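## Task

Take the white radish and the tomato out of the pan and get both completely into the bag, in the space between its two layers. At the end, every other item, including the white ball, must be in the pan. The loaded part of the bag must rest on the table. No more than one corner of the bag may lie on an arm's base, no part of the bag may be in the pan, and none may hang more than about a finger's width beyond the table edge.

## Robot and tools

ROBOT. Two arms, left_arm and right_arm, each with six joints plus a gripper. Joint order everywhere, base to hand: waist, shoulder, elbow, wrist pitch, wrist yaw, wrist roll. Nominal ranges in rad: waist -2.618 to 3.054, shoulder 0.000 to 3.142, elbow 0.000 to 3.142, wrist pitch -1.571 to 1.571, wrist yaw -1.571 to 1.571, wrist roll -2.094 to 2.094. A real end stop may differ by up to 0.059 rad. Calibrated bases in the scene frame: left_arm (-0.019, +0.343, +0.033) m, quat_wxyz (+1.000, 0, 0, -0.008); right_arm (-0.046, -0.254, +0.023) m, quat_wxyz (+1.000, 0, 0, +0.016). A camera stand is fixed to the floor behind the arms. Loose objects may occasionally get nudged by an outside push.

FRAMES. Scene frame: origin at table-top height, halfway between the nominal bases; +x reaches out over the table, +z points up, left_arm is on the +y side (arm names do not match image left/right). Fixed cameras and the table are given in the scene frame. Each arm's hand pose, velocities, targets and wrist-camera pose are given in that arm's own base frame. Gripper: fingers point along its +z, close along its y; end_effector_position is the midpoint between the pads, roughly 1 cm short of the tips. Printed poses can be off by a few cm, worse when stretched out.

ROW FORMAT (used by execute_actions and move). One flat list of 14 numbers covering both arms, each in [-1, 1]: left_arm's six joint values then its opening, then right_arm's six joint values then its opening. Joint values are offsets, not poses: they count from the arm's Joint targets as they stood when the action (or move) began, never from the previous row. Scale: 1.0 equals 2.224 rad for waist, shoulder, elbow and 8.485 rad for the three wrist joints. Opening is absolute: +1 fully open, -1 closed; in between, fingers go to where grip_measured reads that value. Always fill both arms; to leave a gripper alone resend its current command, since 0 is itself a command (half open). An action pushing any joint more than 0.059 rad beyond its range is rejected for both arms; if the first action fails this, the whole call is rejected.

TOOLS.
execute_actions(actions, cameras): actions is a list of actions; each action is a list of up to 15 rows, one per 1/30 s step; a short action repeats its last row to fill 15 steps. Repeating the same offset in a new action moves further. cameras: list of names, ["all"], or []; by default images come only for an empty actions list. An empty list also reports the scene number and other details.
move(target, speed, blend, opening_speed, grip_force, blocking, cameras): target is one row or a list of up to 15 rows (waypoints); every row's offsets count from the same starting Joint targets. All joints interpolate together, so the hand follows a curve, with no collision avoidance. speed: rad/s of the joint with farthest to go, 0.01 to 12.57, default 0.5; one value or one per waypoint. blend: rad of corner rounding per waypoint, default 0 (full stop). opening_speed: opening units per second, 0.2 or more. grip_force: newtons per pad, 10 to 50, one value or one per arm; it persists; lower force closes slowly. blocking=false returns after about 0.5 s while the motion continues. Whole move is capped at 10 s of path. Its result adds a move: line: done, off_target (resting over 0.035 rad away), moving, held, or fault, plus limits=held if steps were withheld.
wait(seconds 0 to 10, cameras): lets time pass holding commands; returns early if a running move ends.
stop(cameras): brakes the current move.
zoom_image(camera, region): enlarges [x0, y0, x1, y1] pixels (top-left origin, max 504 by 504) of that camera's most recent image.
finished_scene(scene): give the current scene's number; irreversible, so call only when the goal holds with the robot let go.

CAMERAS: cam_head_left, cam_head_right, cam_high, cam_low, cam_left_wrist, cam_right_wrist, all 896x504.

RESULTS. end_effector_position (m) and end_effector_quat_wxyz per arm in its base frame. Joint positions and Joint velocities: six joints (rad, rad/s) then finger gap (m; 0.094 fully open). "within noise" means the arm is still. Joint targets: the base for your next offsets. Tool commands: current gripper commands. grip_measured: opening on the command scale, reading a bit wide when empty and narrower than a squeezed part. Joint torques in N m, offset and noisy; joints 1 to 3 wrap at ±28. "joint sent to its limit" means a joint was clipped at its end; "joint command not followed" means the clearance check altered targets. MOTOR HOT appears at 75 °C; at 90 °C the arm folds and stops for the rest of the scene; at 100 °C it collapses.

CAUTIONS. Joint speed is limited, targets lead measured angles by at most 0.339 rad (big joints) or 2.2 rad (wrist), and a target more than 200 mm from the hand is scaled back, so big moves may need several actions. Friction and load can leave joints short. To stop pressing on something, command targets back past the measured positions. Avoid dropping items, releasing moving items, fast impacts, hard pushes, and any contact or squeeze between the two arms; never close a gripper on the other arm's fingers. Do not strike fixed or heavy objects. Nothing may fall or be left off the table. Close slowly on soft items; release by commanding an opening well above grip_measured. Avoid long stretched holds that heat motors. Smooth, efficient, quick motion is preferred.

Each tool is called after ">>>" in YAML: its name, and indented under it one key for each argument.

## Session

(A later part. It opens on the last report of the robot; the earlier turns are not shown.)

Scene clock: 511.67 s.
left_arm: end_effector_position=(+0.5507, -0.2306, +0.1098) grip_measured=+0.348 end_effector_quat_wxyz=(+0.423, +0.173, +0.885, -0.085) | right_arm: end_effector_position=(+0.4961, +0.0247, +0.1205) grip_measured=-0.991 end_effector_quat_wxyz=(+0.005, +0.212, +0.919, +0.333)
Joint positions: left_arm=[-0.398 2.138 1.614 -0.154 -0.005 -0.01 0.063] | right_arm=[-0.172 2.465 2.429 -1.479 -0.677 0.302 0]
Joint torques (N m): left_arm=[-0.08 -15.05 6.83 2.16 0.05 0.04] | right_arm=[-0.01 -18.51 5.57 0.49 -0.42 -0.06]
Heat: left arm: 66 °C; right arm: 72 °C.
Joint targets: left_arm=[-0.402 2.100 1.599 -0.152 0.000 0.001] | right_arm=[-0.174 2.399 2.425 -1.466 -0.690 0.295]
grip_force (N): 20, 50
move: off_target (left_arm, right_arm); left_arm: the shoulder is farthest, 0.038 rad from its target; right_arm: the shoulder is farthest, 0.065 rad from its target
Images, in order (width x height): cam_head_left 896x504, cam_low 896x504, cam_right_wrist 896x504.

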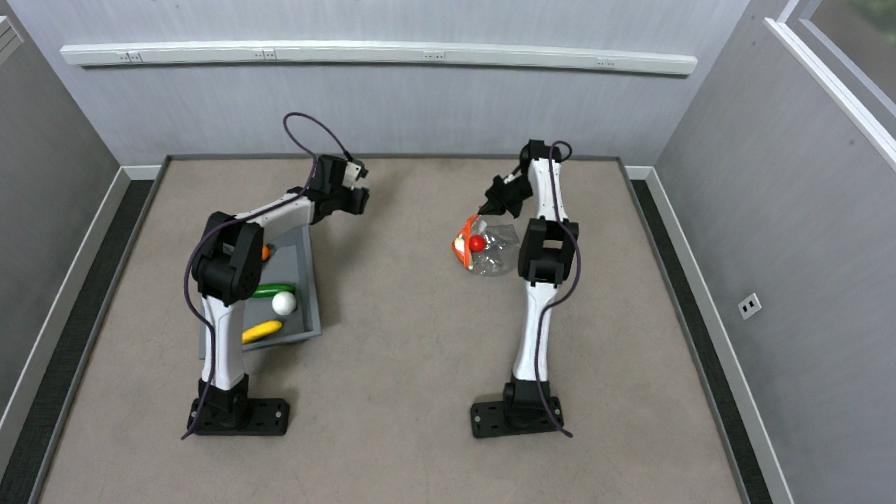

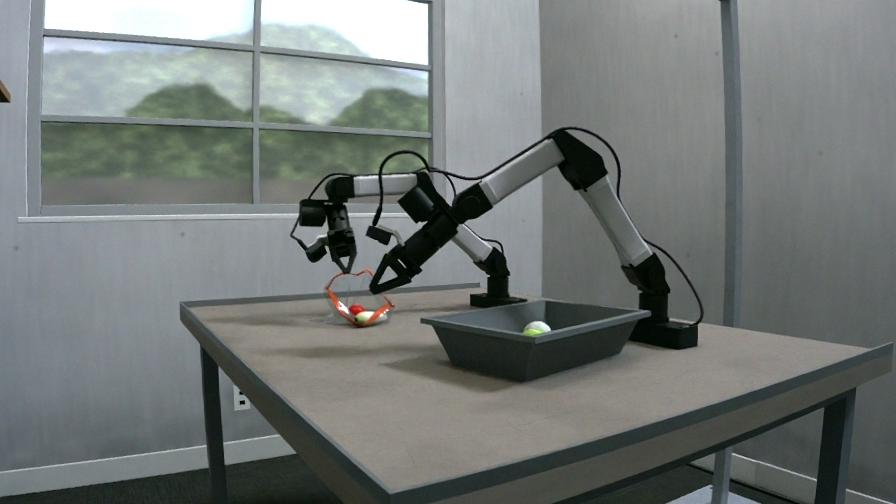

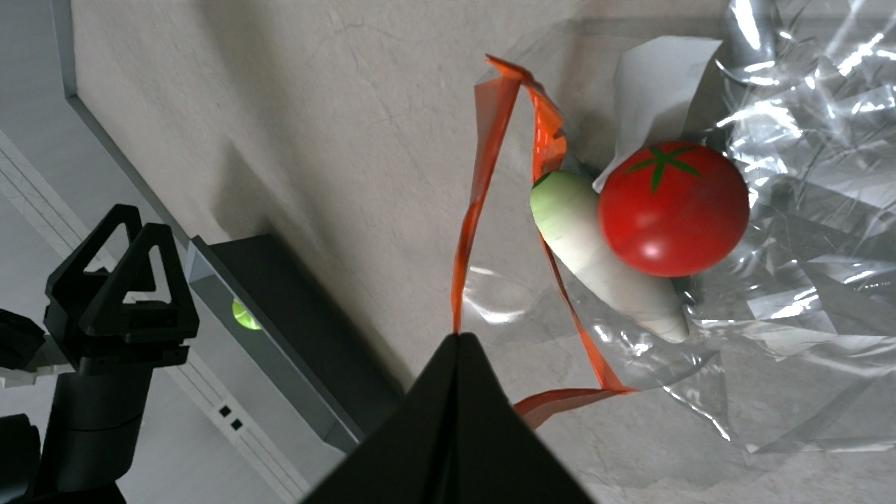

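>>> move:
  target:
    - [-0.2068,0.0274,-0.1506,0.0619,0,0,-1,0,0,0,0,0,0,-1]
    - [-0.2068,0.1439,-0.0369,0.0608,0,0,-1,0,0,0,0,0,0,-1]
    - [-0.2068,0.2248,0.1152,0.042,0,0,-1,0,0,0,0,0,0,-1]
  speed: [0.8,0.4,0.2]
  blend: [0.1,0.03,0]
  cameras: ["cam_right_wrist","cam_left_wrist","cam_low","cam_head_left"]

>>> zoom_image:
  camera: "cam_low"
  region: [310, 230, 420, 335]

>>> zoom_image:
  camera: "cam_head_left"
  region: [420, 190, 520, 290]

Scene clock: 518.27 s.
left_arm: end_effector_position=(+0.4396, -0.5174, +0.0121) grip_measured=-0.975 end_effector_quat_wxyz=(+0.455, +0.359, +0.787, -0.211) | right_arm: end_effector_position=(+0.4964, +0.0247, +0.1205) grip_measured=-0.991 end_effector_quat_wxyz=(+0.005, +0.212, +0.919, +0.333)
Joint positions: left_arm=[-0.868 2.571 1.832 0.22 -0.004 -0.01 0.001] | right_arm=[-0.172 2.465 2.429 -1.477 -0.678 0.302 0]
Joint torques (N m): left_arm=[0.65 -12.3 10.17 2.12 0.05 0.05] | right_arm=[-0.17 -18.51 5.59 0.49 -0.46 -0.05]
Heat: left arm: 66 °C; right arm: 74 °C.
Joint targets: left_arm=[-0.862 2.600 1.855 0.204 0.000 0.001] | right_arm=[-0.174 2.399 2.425 -1.466 -0.690 0.295]
grip_force (N): 20, 50
move: off_target (right_arm); right_arm: the shoulder is farthest, 0.066 rad from its target
Images, in order (width x height): cam_head_left 896x504, cam_low 896x504, cam_left_wrist 896x504, cam_right_wrist 896x504.

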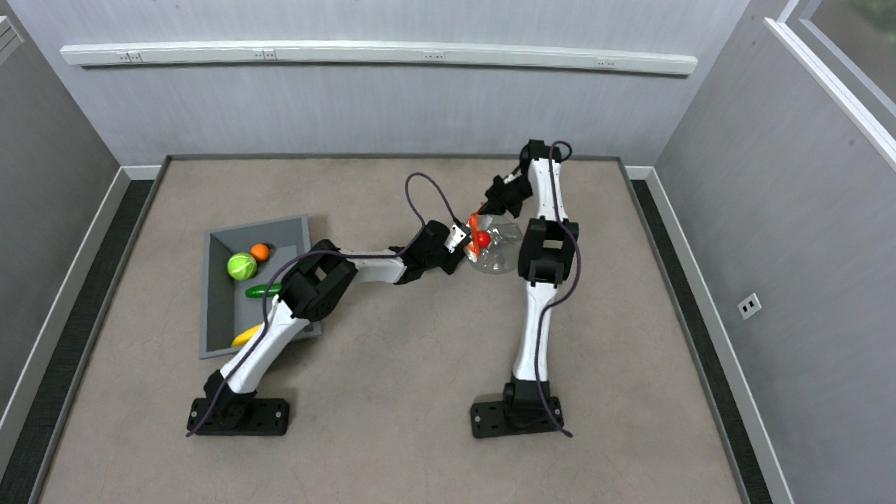

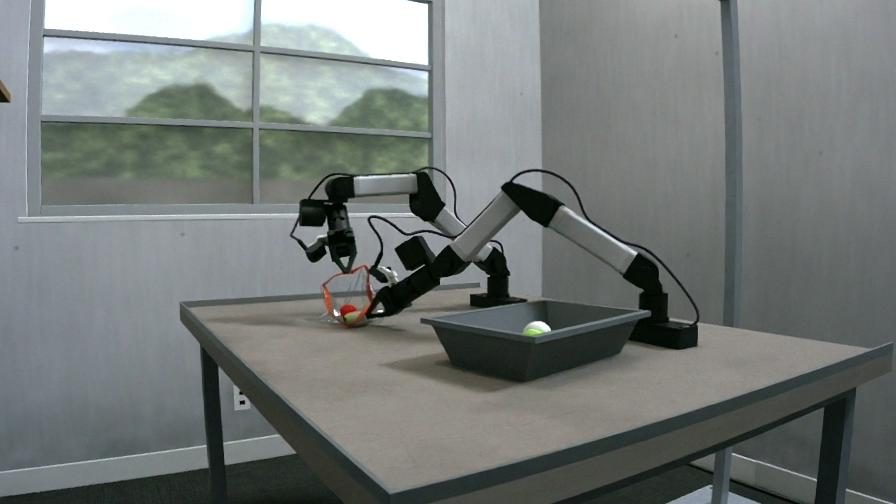

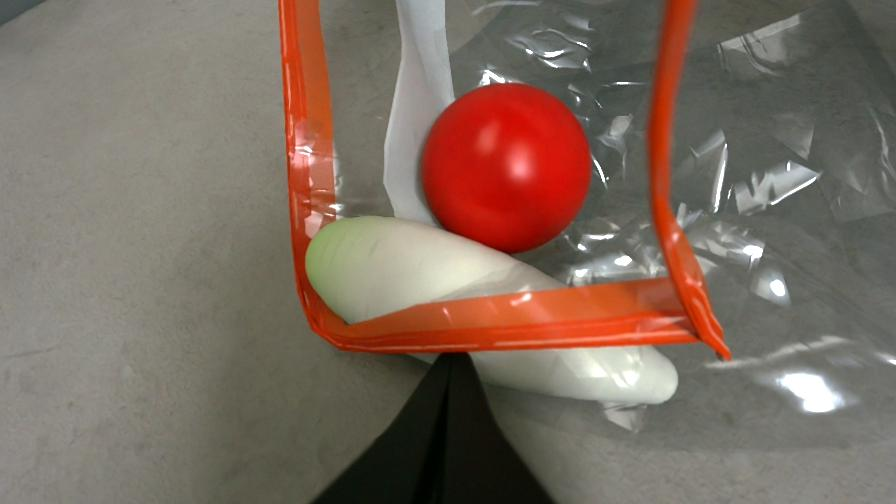

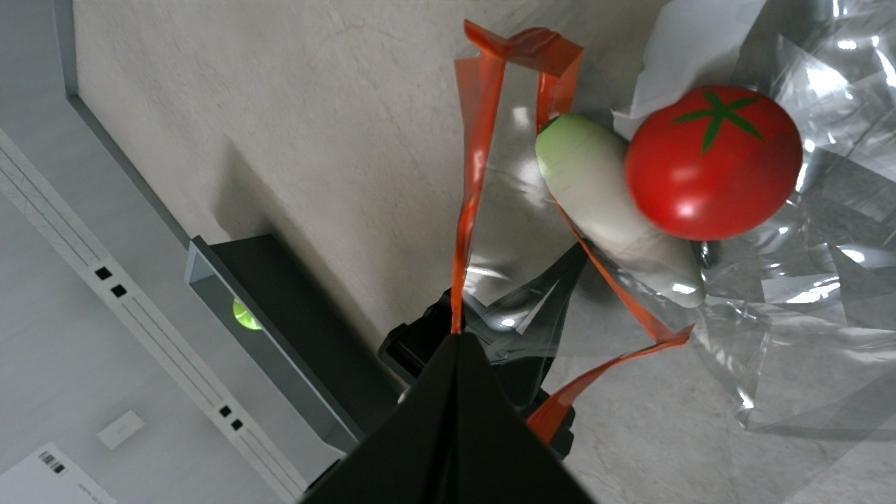

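Scaled by 4.582 from the camera's 896x504 image, which has a finer 1280x720 frame.

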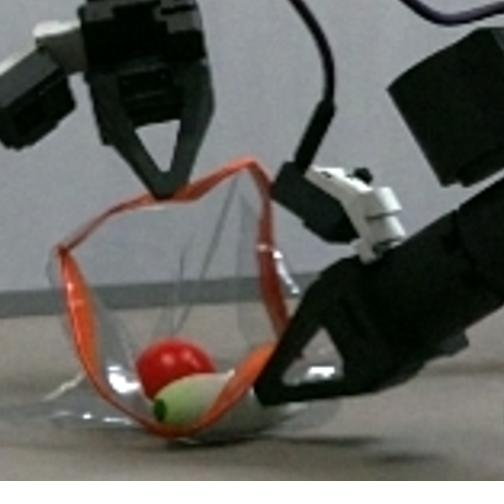

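Scaled by 5.040 from the camera's 896x504 image, which has a finer 1280x720 frame.

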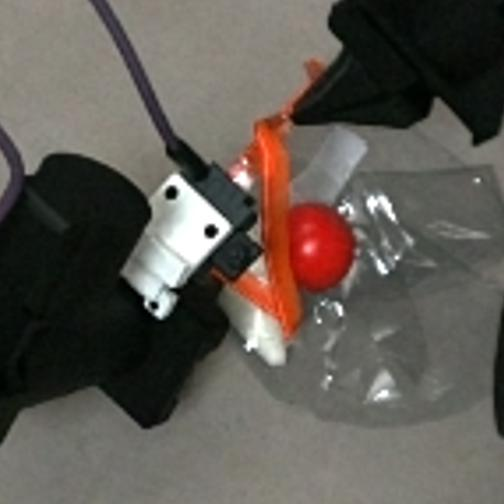

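>>> move:
  target:
    - [0,-0.1974,-0.2657,0.02,0,0,-1,0,0,0,0,0,0,-1]
    - [0.2068,-0.1974,-0.2657,0.02,0,0,-1,0.1156,-0.3997,-0.4078,0.104,0.0813,0,-1]
  speed: [0.5,0.35]
  blend: [0.1,0]
  cameras: ["cam_right_wrist","cam_low","cam_head_left"]

>>> zoom_image:
  camera: "cam_low"
  region: [290, 200, 430, 335]

>>> zoom_image:
  camera: "cam_head_left"
  region: [420, 190, 520, 290]

Scene clock: 523.90 s.
left_arm: end_effector_position=(+0.5362, -0.2271, +0.0394) grip_measured=-0.975 end_effector_quat_wxyz=(+0.479, +0.169, +0.856, -0.098) | right_arm: end_effector_position=(+0.4576, +0.0378, +0.2854) grip_measured=-0.991 end_effector_quat_wxyz=(+0.443, +0.097, +0.887, +0.090)
Joint positions: left_arm=[-0.402 2.196 1.277 0.369 -0.004 -0.01 0.001] | right_arm=[0.078 1.544 1.522 -0.611 -0.012 0.302 0]
Joint torques (N m): left_arm=[0.21 -14.34 5.98 2.31 0.05 0.04] | right_arm=[0.66 -9.84 6.76 1.95 0.03 -0.05]
Heat: left arm: 68 °C; right arm: 74 °C. Fold the right arm in close to its base, or ease its load, before you think long.
Joint targets: left_arm=[-0.402 2.161 1.265 0.374 0.000 0.001] | right_arm=[0.083 1.510 1.517 -0.583 -0.001 0.295]
MOTOR HOT: the shoulder of the right arm reports 74 °C; the controller's stop level is 90 °C. To cool a motor, set the load down, stop pushing, or move to a pose that needs little force.
grip_force (N): 20, 50
move: done
Images, in order (width x height): cam_head_left 896x504, cam_low 896x504, cam_right_wrist 896x504.

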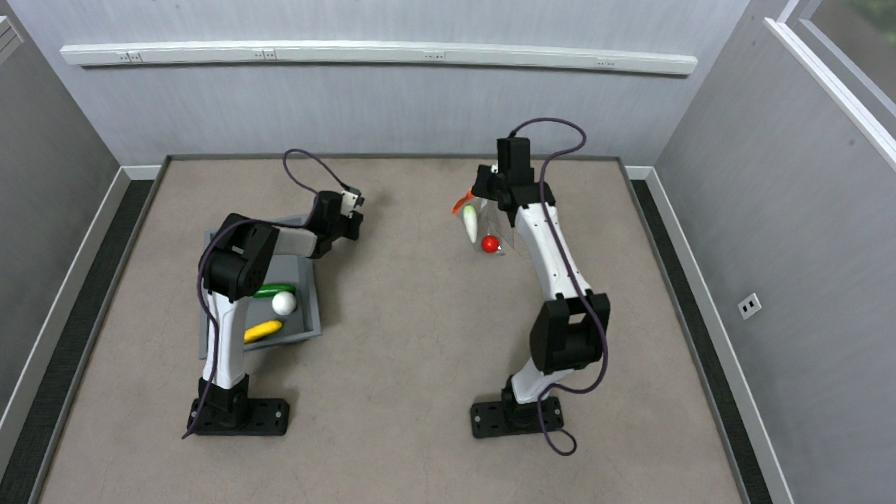

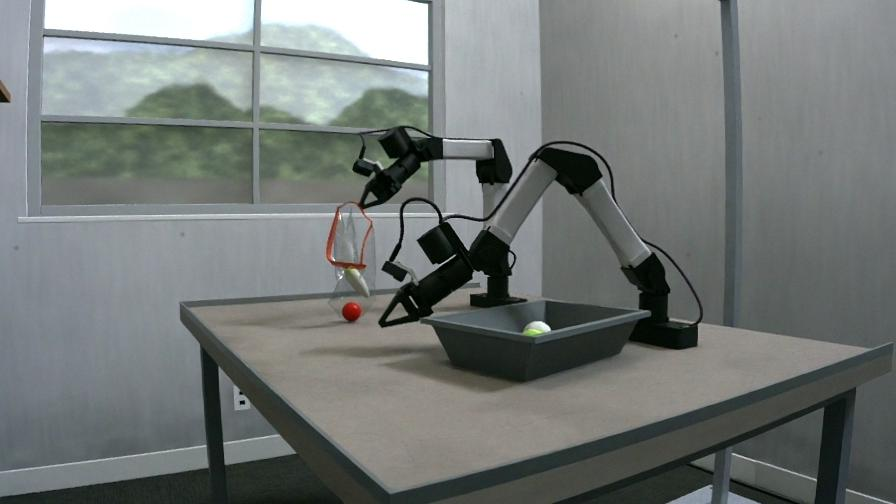

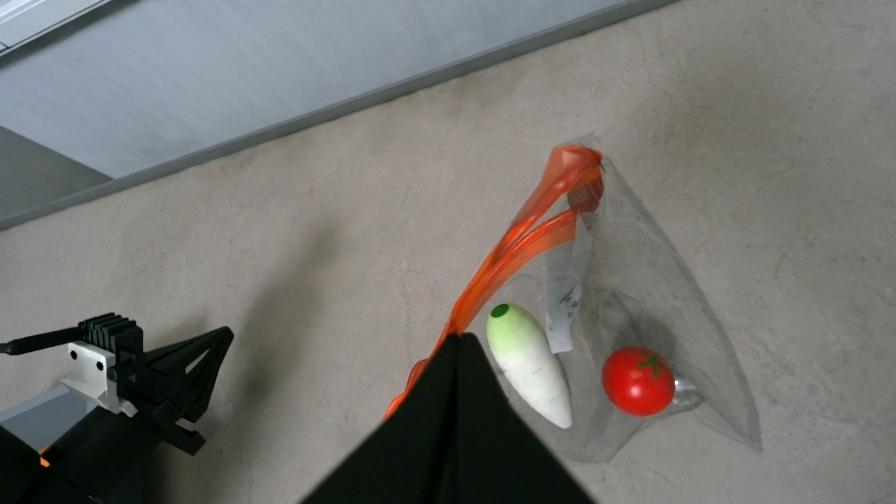

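Scaled by 3.600 from the camera's 896x504 image, which has a finer 1280x720 frame.

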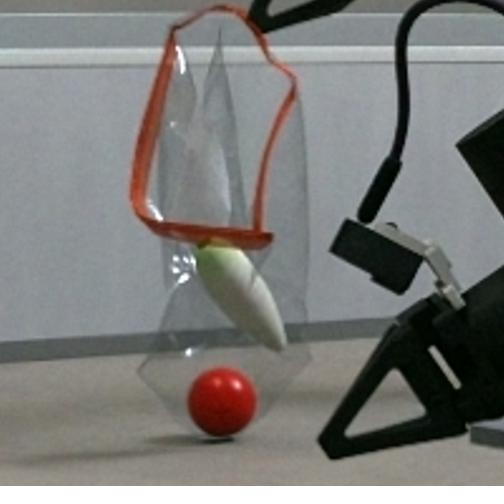

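Scaled by 5.040 from the camera's 896x504 image, which has a finer 1280x720 frame.

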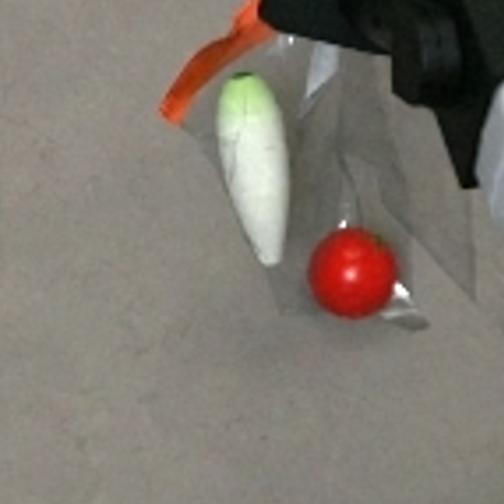

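>>> move:
  target:
    - [0,0,0,0,0,0,-1,0.035,0.01,0,0,0,0,-1]
    - [0,0,0,0,0,0,-1,-0.035,0,0,0,0,0,-1]
    - [0,0,0,0,0,0,-1,0.035,0.01,0,0,0,0,-1]
    - [0,0,0,0,0,0,-1,-0.035,0,0,0,0,0,-1]
    - [0,0,0,0,0,0,-1,0,0.01,0,0,0,0,-1]
  speed: 1.0
  blend: [0.03,0.03,0.03,0.03,0]
  cameras: ["cam_right_wrist","cam_low"]

>>> zoom_image:
  camera: "cam_low"
  region: [290, 200, 430, 335]

Scene clock: 527.47 s.
left_arm: end_effector_position=(+0.5362, -0.2271, +0.0394) grip_measured=-0.975 end_effector_quat_wxyz=(+0.479, +0.169, +0.856, -0.098) | right_arm: end_effector_position=(+0.4579, +0.0384, +0.2858) grip_measured=-0.991 end_effector_quat_wxyz=(+0.445, +0.097, +0.886, +0.087)
Joint positions: left_arm=[-0.402 2.196 1.277 0.369 -0.004 -0.01 0.001] | right_arm=[0.083 1.544 1.522 -0.609 -0.001 0.301 0]
Joint torques (N m): left_arm=[0.21 -14.37 5.97 2.31 0.04 0.05] | right_arm=[-0.09 -7.9 6.76 1.92 0.06 -0.01]
Heat: left arm: 69 °C; right arm: 72 °C. Fold the right arm in close to its base, or ease its load, before you think long.
Joint targets: left_arm=[-0.402 2.161 1.265 0.374 0.000 0.001] | right_arm=[0.084 1.532 1.517 -0.583 -0.001 0.295]
MOTOR HOT: still on. The shoulder of the right arm reports 72 °C.
grip_force (N): 20, 50
move: done
Images, in order (width x height): cam_low 896x504, cam_right_wrist 896x504.

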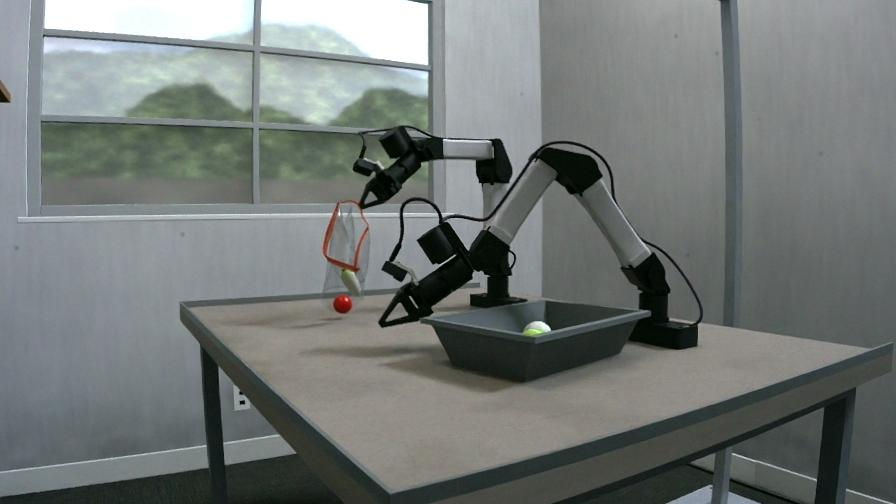

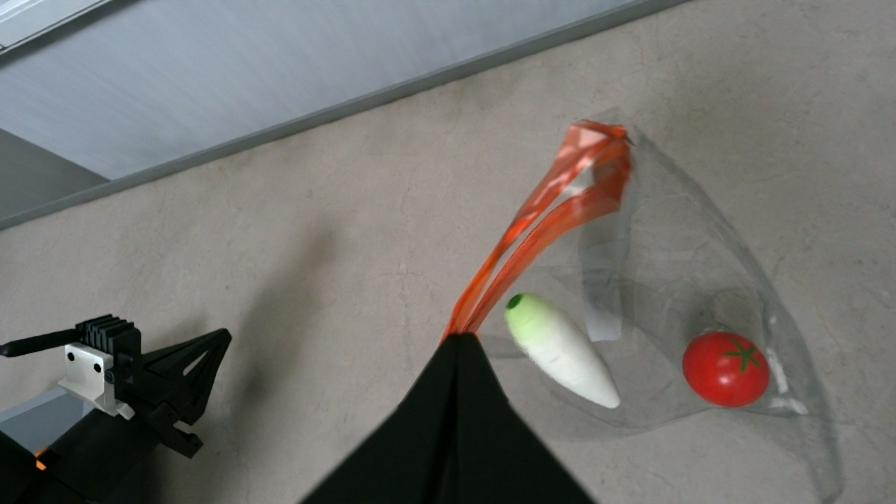

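Scaled by 3.600 from the camera's 896x504 image, which has a finer 1280x720 frame.

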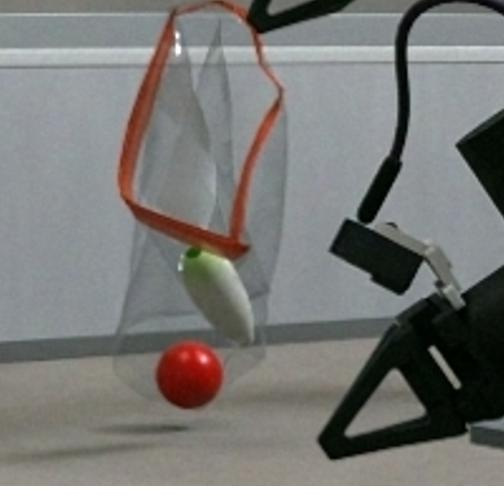

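>>> wait:
  seconds: 0.5
  cameras: ["cam_right_wrist","cam_low","cam_head_left"]

>>> zoom_image:
  camera: "cam_low"
  region: [290, 200, 430, 335]

>>> zoom_image:
  camera: "cam_head_left"
  region: [430, 170, 530, 270]

Scene clock: 528.93 s.
left_arm: end_effector_position=(+0.5362, -0.2271, +0.0394) grip_measured=-0.975 end_effector_quat_wxyz=(+0.479, +0.169, +0.856, -0.098) | right_arm: end_effector_position=(+0.4579, +0.0384, +0.2858) grip_measured=-0.991 end_effector_quat_wxyz=(+0.445, +0.097, +0.886, +0.087)
Joint positions: left_arm=[-0.402 2.196 1.277 0.369 -0.004 -0.01 0.001] | right_arm=[0.083 1.544 1.522 -0.609 -0.001 0.301 0]
Joint velocities: left_arm=[0.002 0.007 -0.007 0.037 0.037 -0.154 0] | right_arm=[within noise]
Joint torques (N m): left_arm=[0.25 -14.38 5.97 2.31 0.05 0.04] | right_arm=[0.05 -7.87 6.74 1.92 -0.01 -0.04]
Heat: left arm: 70 °C; right arm: 71 °C.
Joint targets: left_arm=[-0.402 2.161 1.265 0.374 0.000 0.001] | right_arm=[0.084 1.532 1.517 -0.583 -0.001 0.295]
Tool commands: left_gripper/opening=-1.0 right_gripper/opening=-1.0
MOTOR HOT: cleared for the motors of the right arm.
grip_force (N): 20, 50
wait: 0.50 s; at rest from the start
Images, in order (width x height): cam_head_left 896x504, cam_low 896x504, cam_right_wrist 896x504.

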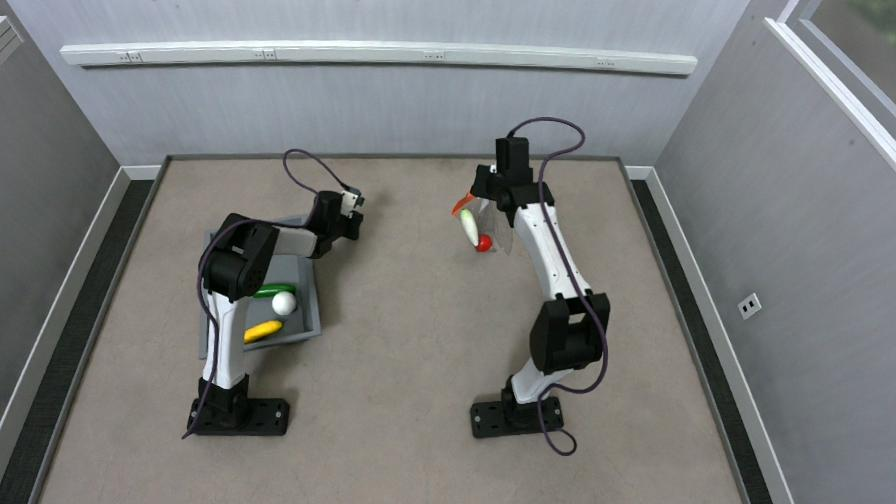

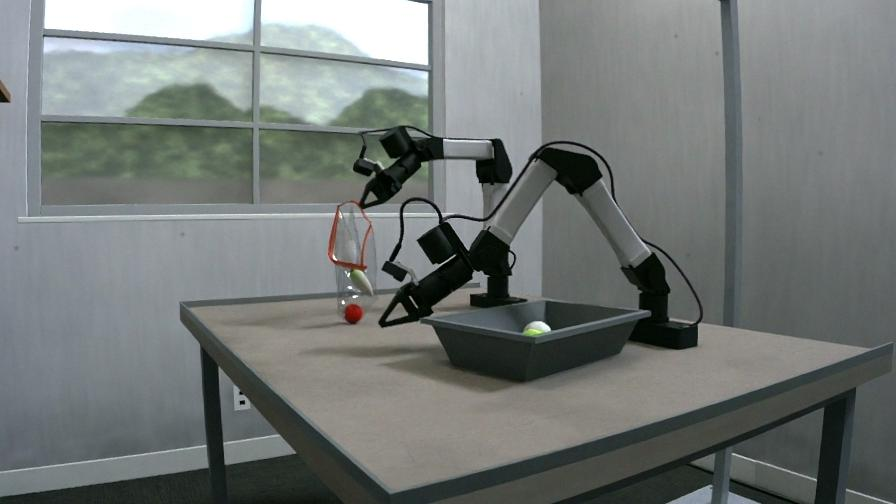

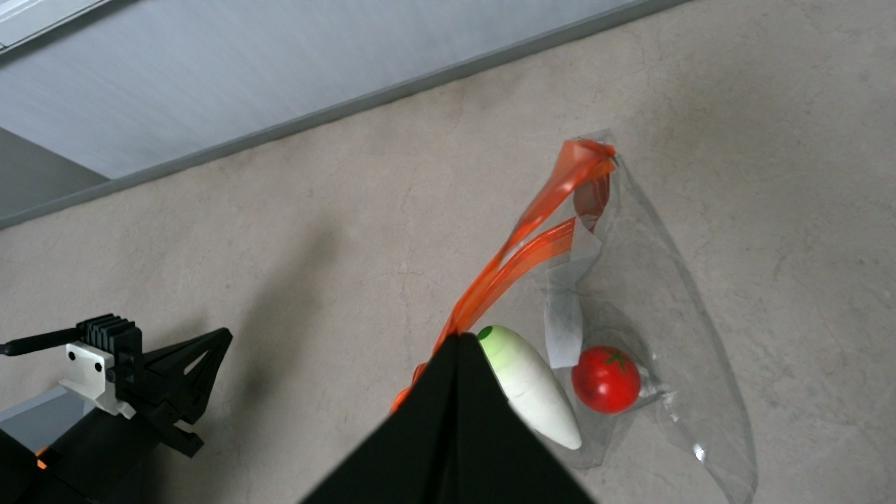

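Scaled by 3.600 from the camera's 896x504 image, which has a finer 1280x720 frame.

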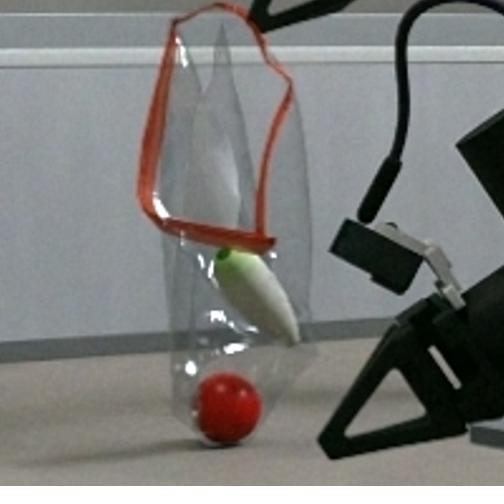

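Scaled by 5.040 from the camera's 896x504 image, which has a finer 1280x720 frame.

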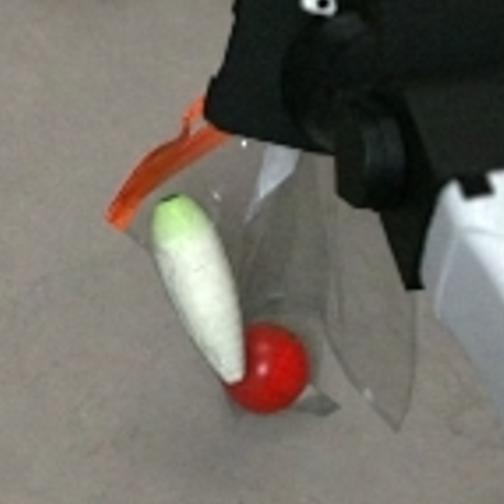

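>>> move:
  target:
    - [0,0,0,0,0,0,-1,0,0.06,0,0,0,0,-1]
    - [0,0,0,0,0,0,-1,0,-0.01,0,0,0,0,-1]
    - [0,0,0,0,0,0,-1,0,0.06,0,0,0,0,-1]
    - [0,0,0,0,0,0,-1,0,-0.01,0,0,0,0,-1]
    - [0,0,0,0,0,0,-1,0,0.005,0,0,0,0,-1]
  speed: [0.5,3,0.5,3,0.3]
  cameras: ["cam_right_wrist","cam_low"]

>>> zoom_image:
  camera: "cam_low"
  region: [290, 200, 430, 335]

Scene clock: 533.47 s.
left_arm: end_effector_position=(+0.5362, -0.2271, +0.0394) grip_measured=-0.975 end_effector_quat_wxyz=(+0.479, +0.169, +0.856, -0.098) | right_arm: end_effector_position=(+0.4565, +0.0383, +0.2857) grip_measured=-0.991 end_effector_quat_wxyz=(+0.447, +0.097, +0.885, +0.087)
Joint positions: left_arm=[-0.402 2.196 1.277 0.369 -0.004 -0.01 0.001] | right_arm=[0.083 1.535 1.509 -0.6 -0.001 0.301 0]
Joint torques (N m): left_arm=[0.23 -14.38 5.97 2.32 0.05 0.05] | right_arm=[0.05 -6.09 8.03 1.83 -0.01 -0.03]
Heat: left arm: 71 °C; right arm: 69 °C.
Joint targets: left_arm=[-0.402 2.161 1.265 0.374 0.000 0.001] | right_arm=[0.084 1.544 1.517 -0.583 -0.001 0.295]
grip_force (N): 20, 50
move: done
Images, in order (width x height): cam_low 896x504, cam_right_wrist 896x504.

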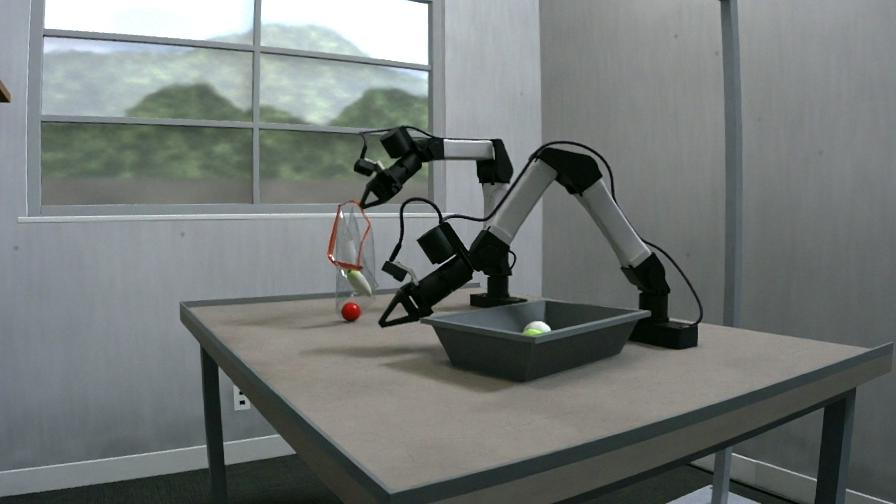

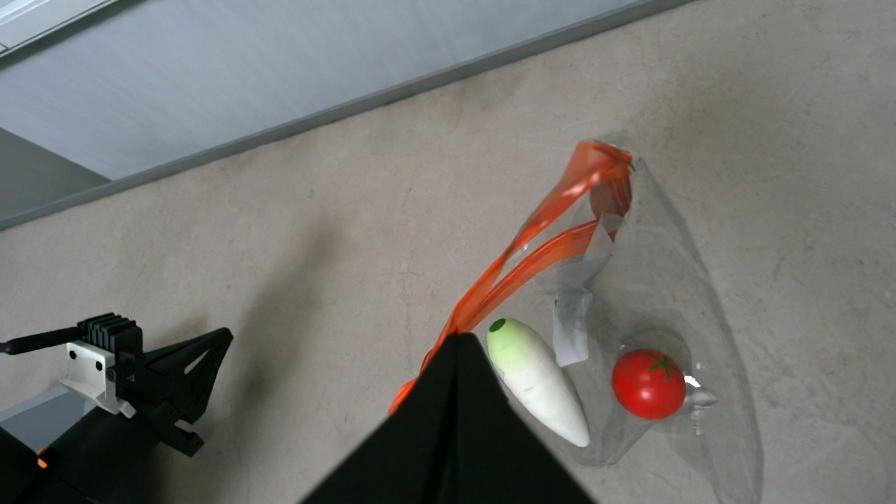

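Scaled by 3.600 from the camera's 896x504 image, which has a finer 1280x720 frame.

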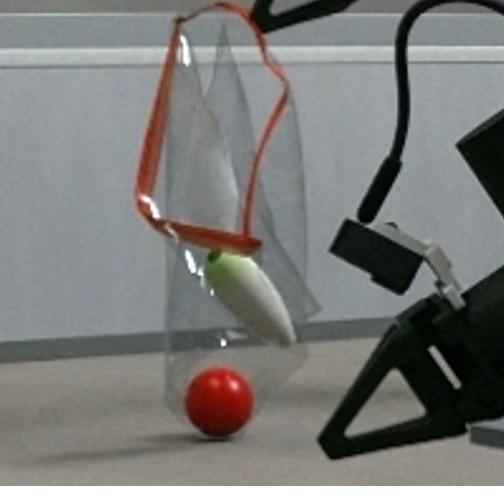

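>>> move:
  target: [0,0,0,0,0,0,-1,0.1637,-0.108,-0.106,-0.0015,0.0295,0,-1]
  speed: 0.2
  cameras: ["cam_right_wrist","cam_low","cam_left_wrist","cam_head_left"]

>>> zoom_image:
  camera: "cam_low"
  region: [310, 200, 450, 335]

>>> zoom_image:
  camera: "cam_head_left"
  region: [390, 170, 490, 270]

Scene clock: 537.33 s.
left_arm: end_effector_position=(+0.5362, -0.2271, +0.0394) grip_measured=-0.975 end_effector_quat_wxyz=(+0.479, +0.169, +0.856, -0.098) | right_arm: end_effector_position=(+0.3773, +0.1336, +0.2700) grip_measured=-0.991 end_effector_quat_wxyz=(+0.447, -0.011, +0.892, +0.060)
Joint positions: left_arm=[-0.402 2.196 1.277 0.369 -0.004 -0.01 0.001] | right_arm=[0.443 1.333 1.285 -0.607 0.238 0.301 0]
Joint torques (N m): left_arm=[0.21 -14.39 5.96 2.3 0.04 0.05] | right_arm=[0.49 -7.64 6.91 1.73 0.16 -0.03]
Heat: left arm: 72 °C; right arm: 68 °C.
Joint targets: left_arm=[-0.402 2.161 1.265 0.374 0.000 0.001] | right_arm=[0.447 1.303 1.281 -0.596 0.250 0.295]
grip_force (N): 20, 50
move: done
Images, in order (width x height): cam_head_left 896x504, cam_low 896x504, cam_left_wrist 896x504, cam_right_wrist 896x504.

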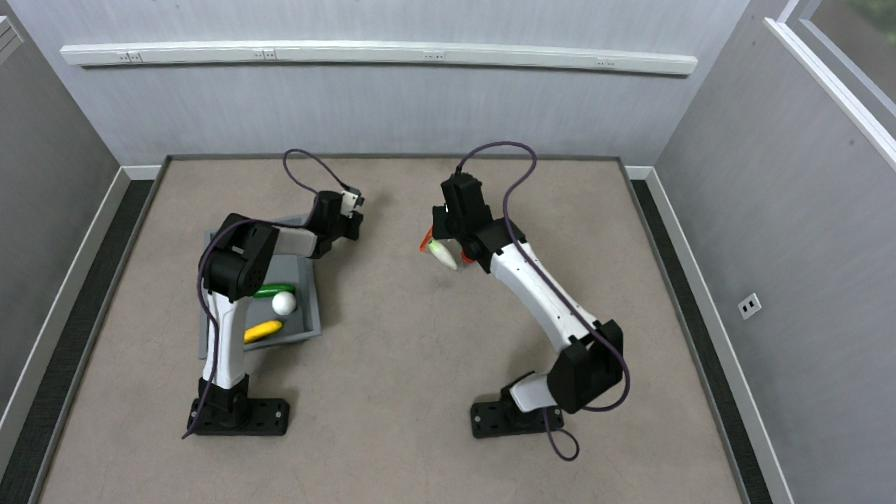

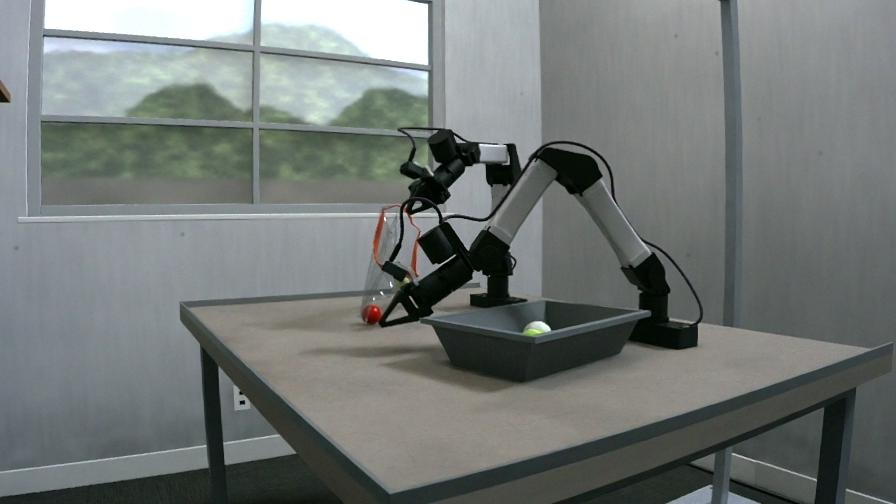

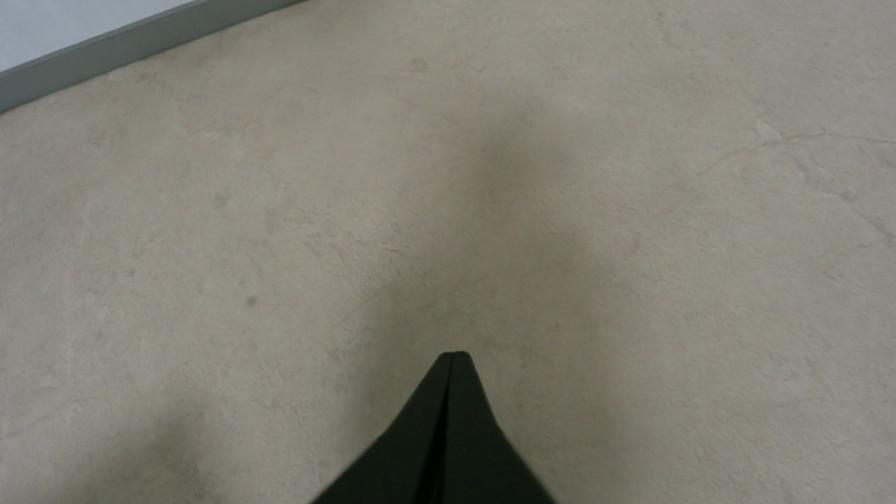

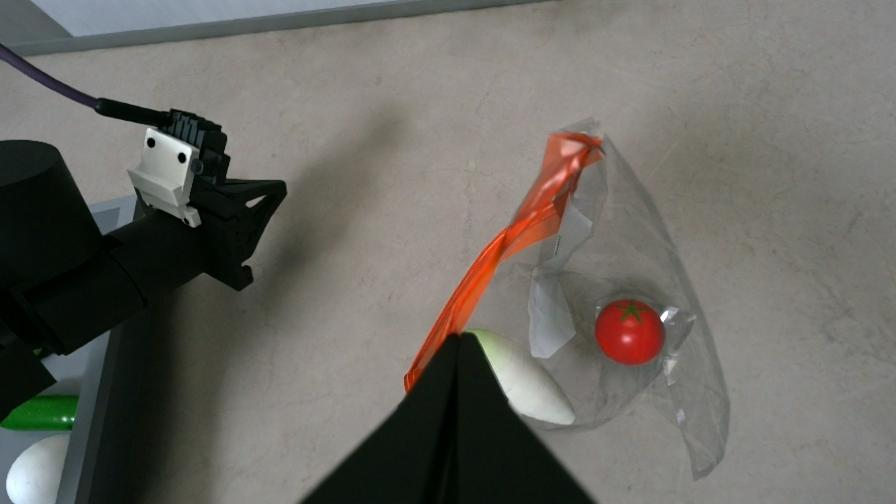

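Scaled by 3.600 from the camera's 896x504 image, which has a finer 1280x720 frame.

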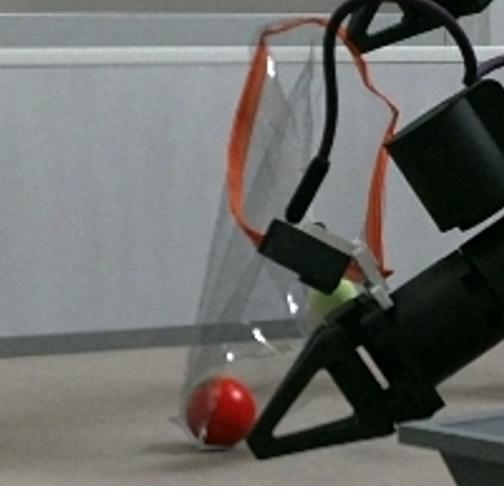

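Scaled by 5.040 from the camera's 896x504 image, which has a finer 1280x720 frame.

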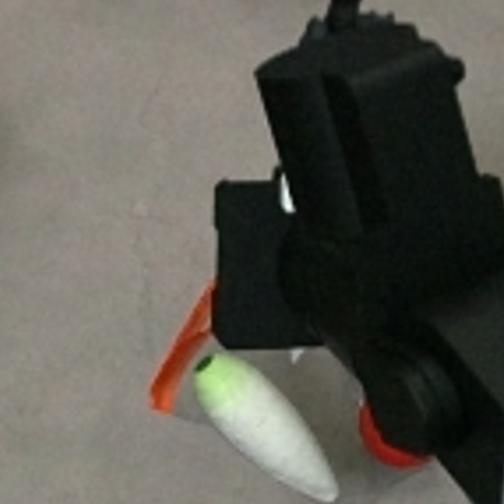

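>>> move:
  target: [-0.134,-0.297,-0.0566,-0.0836,0,0,-1,0,0,0,0,0,0,-1]
  speed: 0.6
  cameras: ["cam_low","cam_left_wrist","cam_right_wrist"]

>>> zoom_image:
  camera: "cam_low"
  region: [310, 200, 450, 335]

Scene clock: 539.97 s.
left_arm: end_effector_position=(+0.3437, -0.2871, +0.1912) grip_measured=-0.975 end_effector_quat_wxyz=(+0.405, +0.303, +0.850, -0.148) | right_arm: end_effector_position=(+0.3774, +0.1335, +0.2700) grip_measured=-0.991 end_effector_quat_wxyz=(+0.447, -0.011, +0.892, +0.060)
Joint positions: left_arm=[-0.698 1.511 1.151 -0.318 -0.004 -0.01 0.001] | right_arm=[0.443 1.333 1.285 -0.607 0.238 0.301 0]
Joint torques (N m): left_arm=[0.05 -7.73 7.23 1.95 0.05 0.04] | right_arm=[0.49 -7.64 6.91 1.74 0.18 -0.03]
Heat: left arm: 71 °C; right arm: 67 °C.
Joint targets: left_arm=[-0.700 1.500 1.139 -0.335 0.000 0.000] | right_arm=[0.447 1.303 1.281 -0.596 0.250 0.295]
grip_force (N): 20, 50
move: done
Images, in order (width x height): cam_low 896x504, cam_left_wrist 896x504, cam_right_wrist 896x504.

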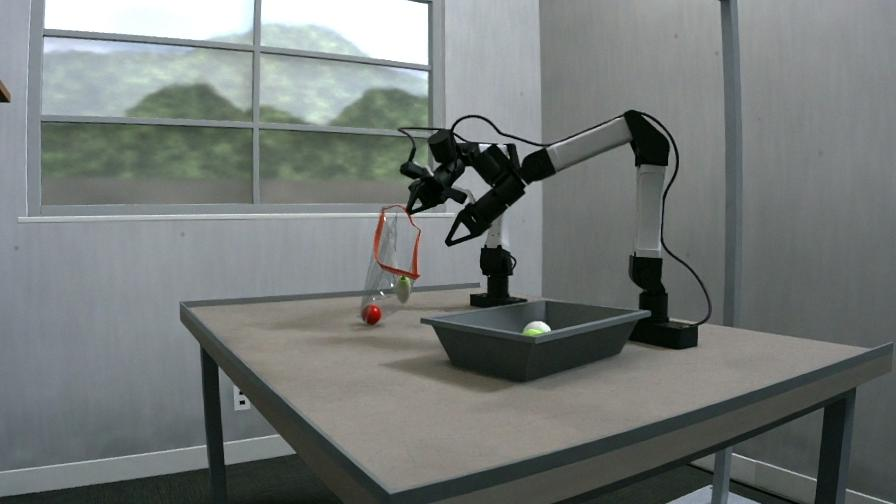

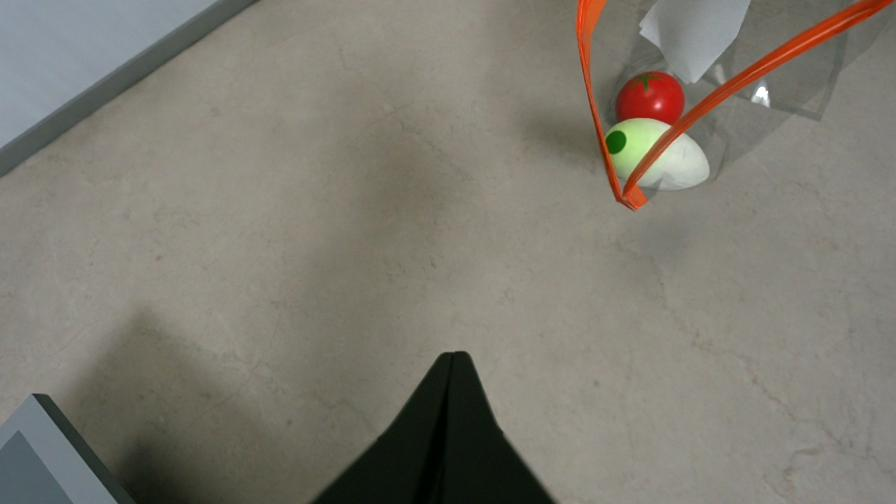

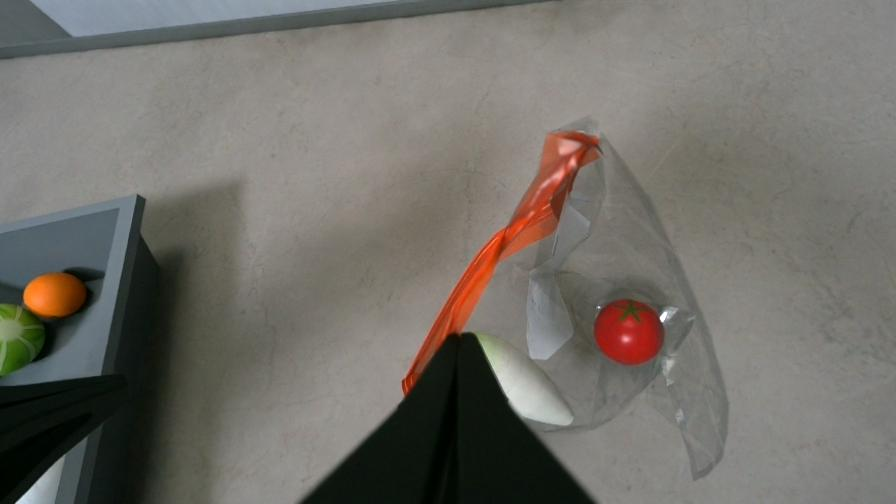

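Scaled by 3.600 from the camera's 896x504 image, which has a finer 1280x720 frame.

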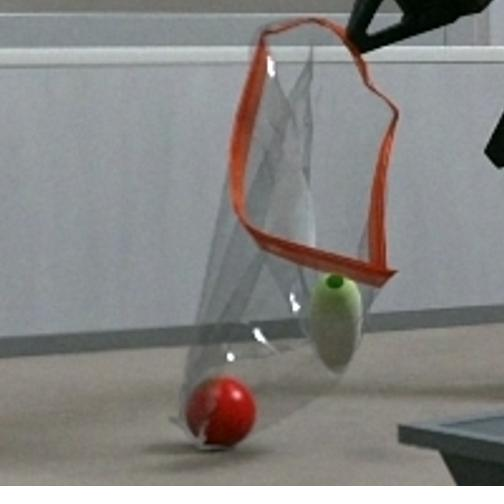

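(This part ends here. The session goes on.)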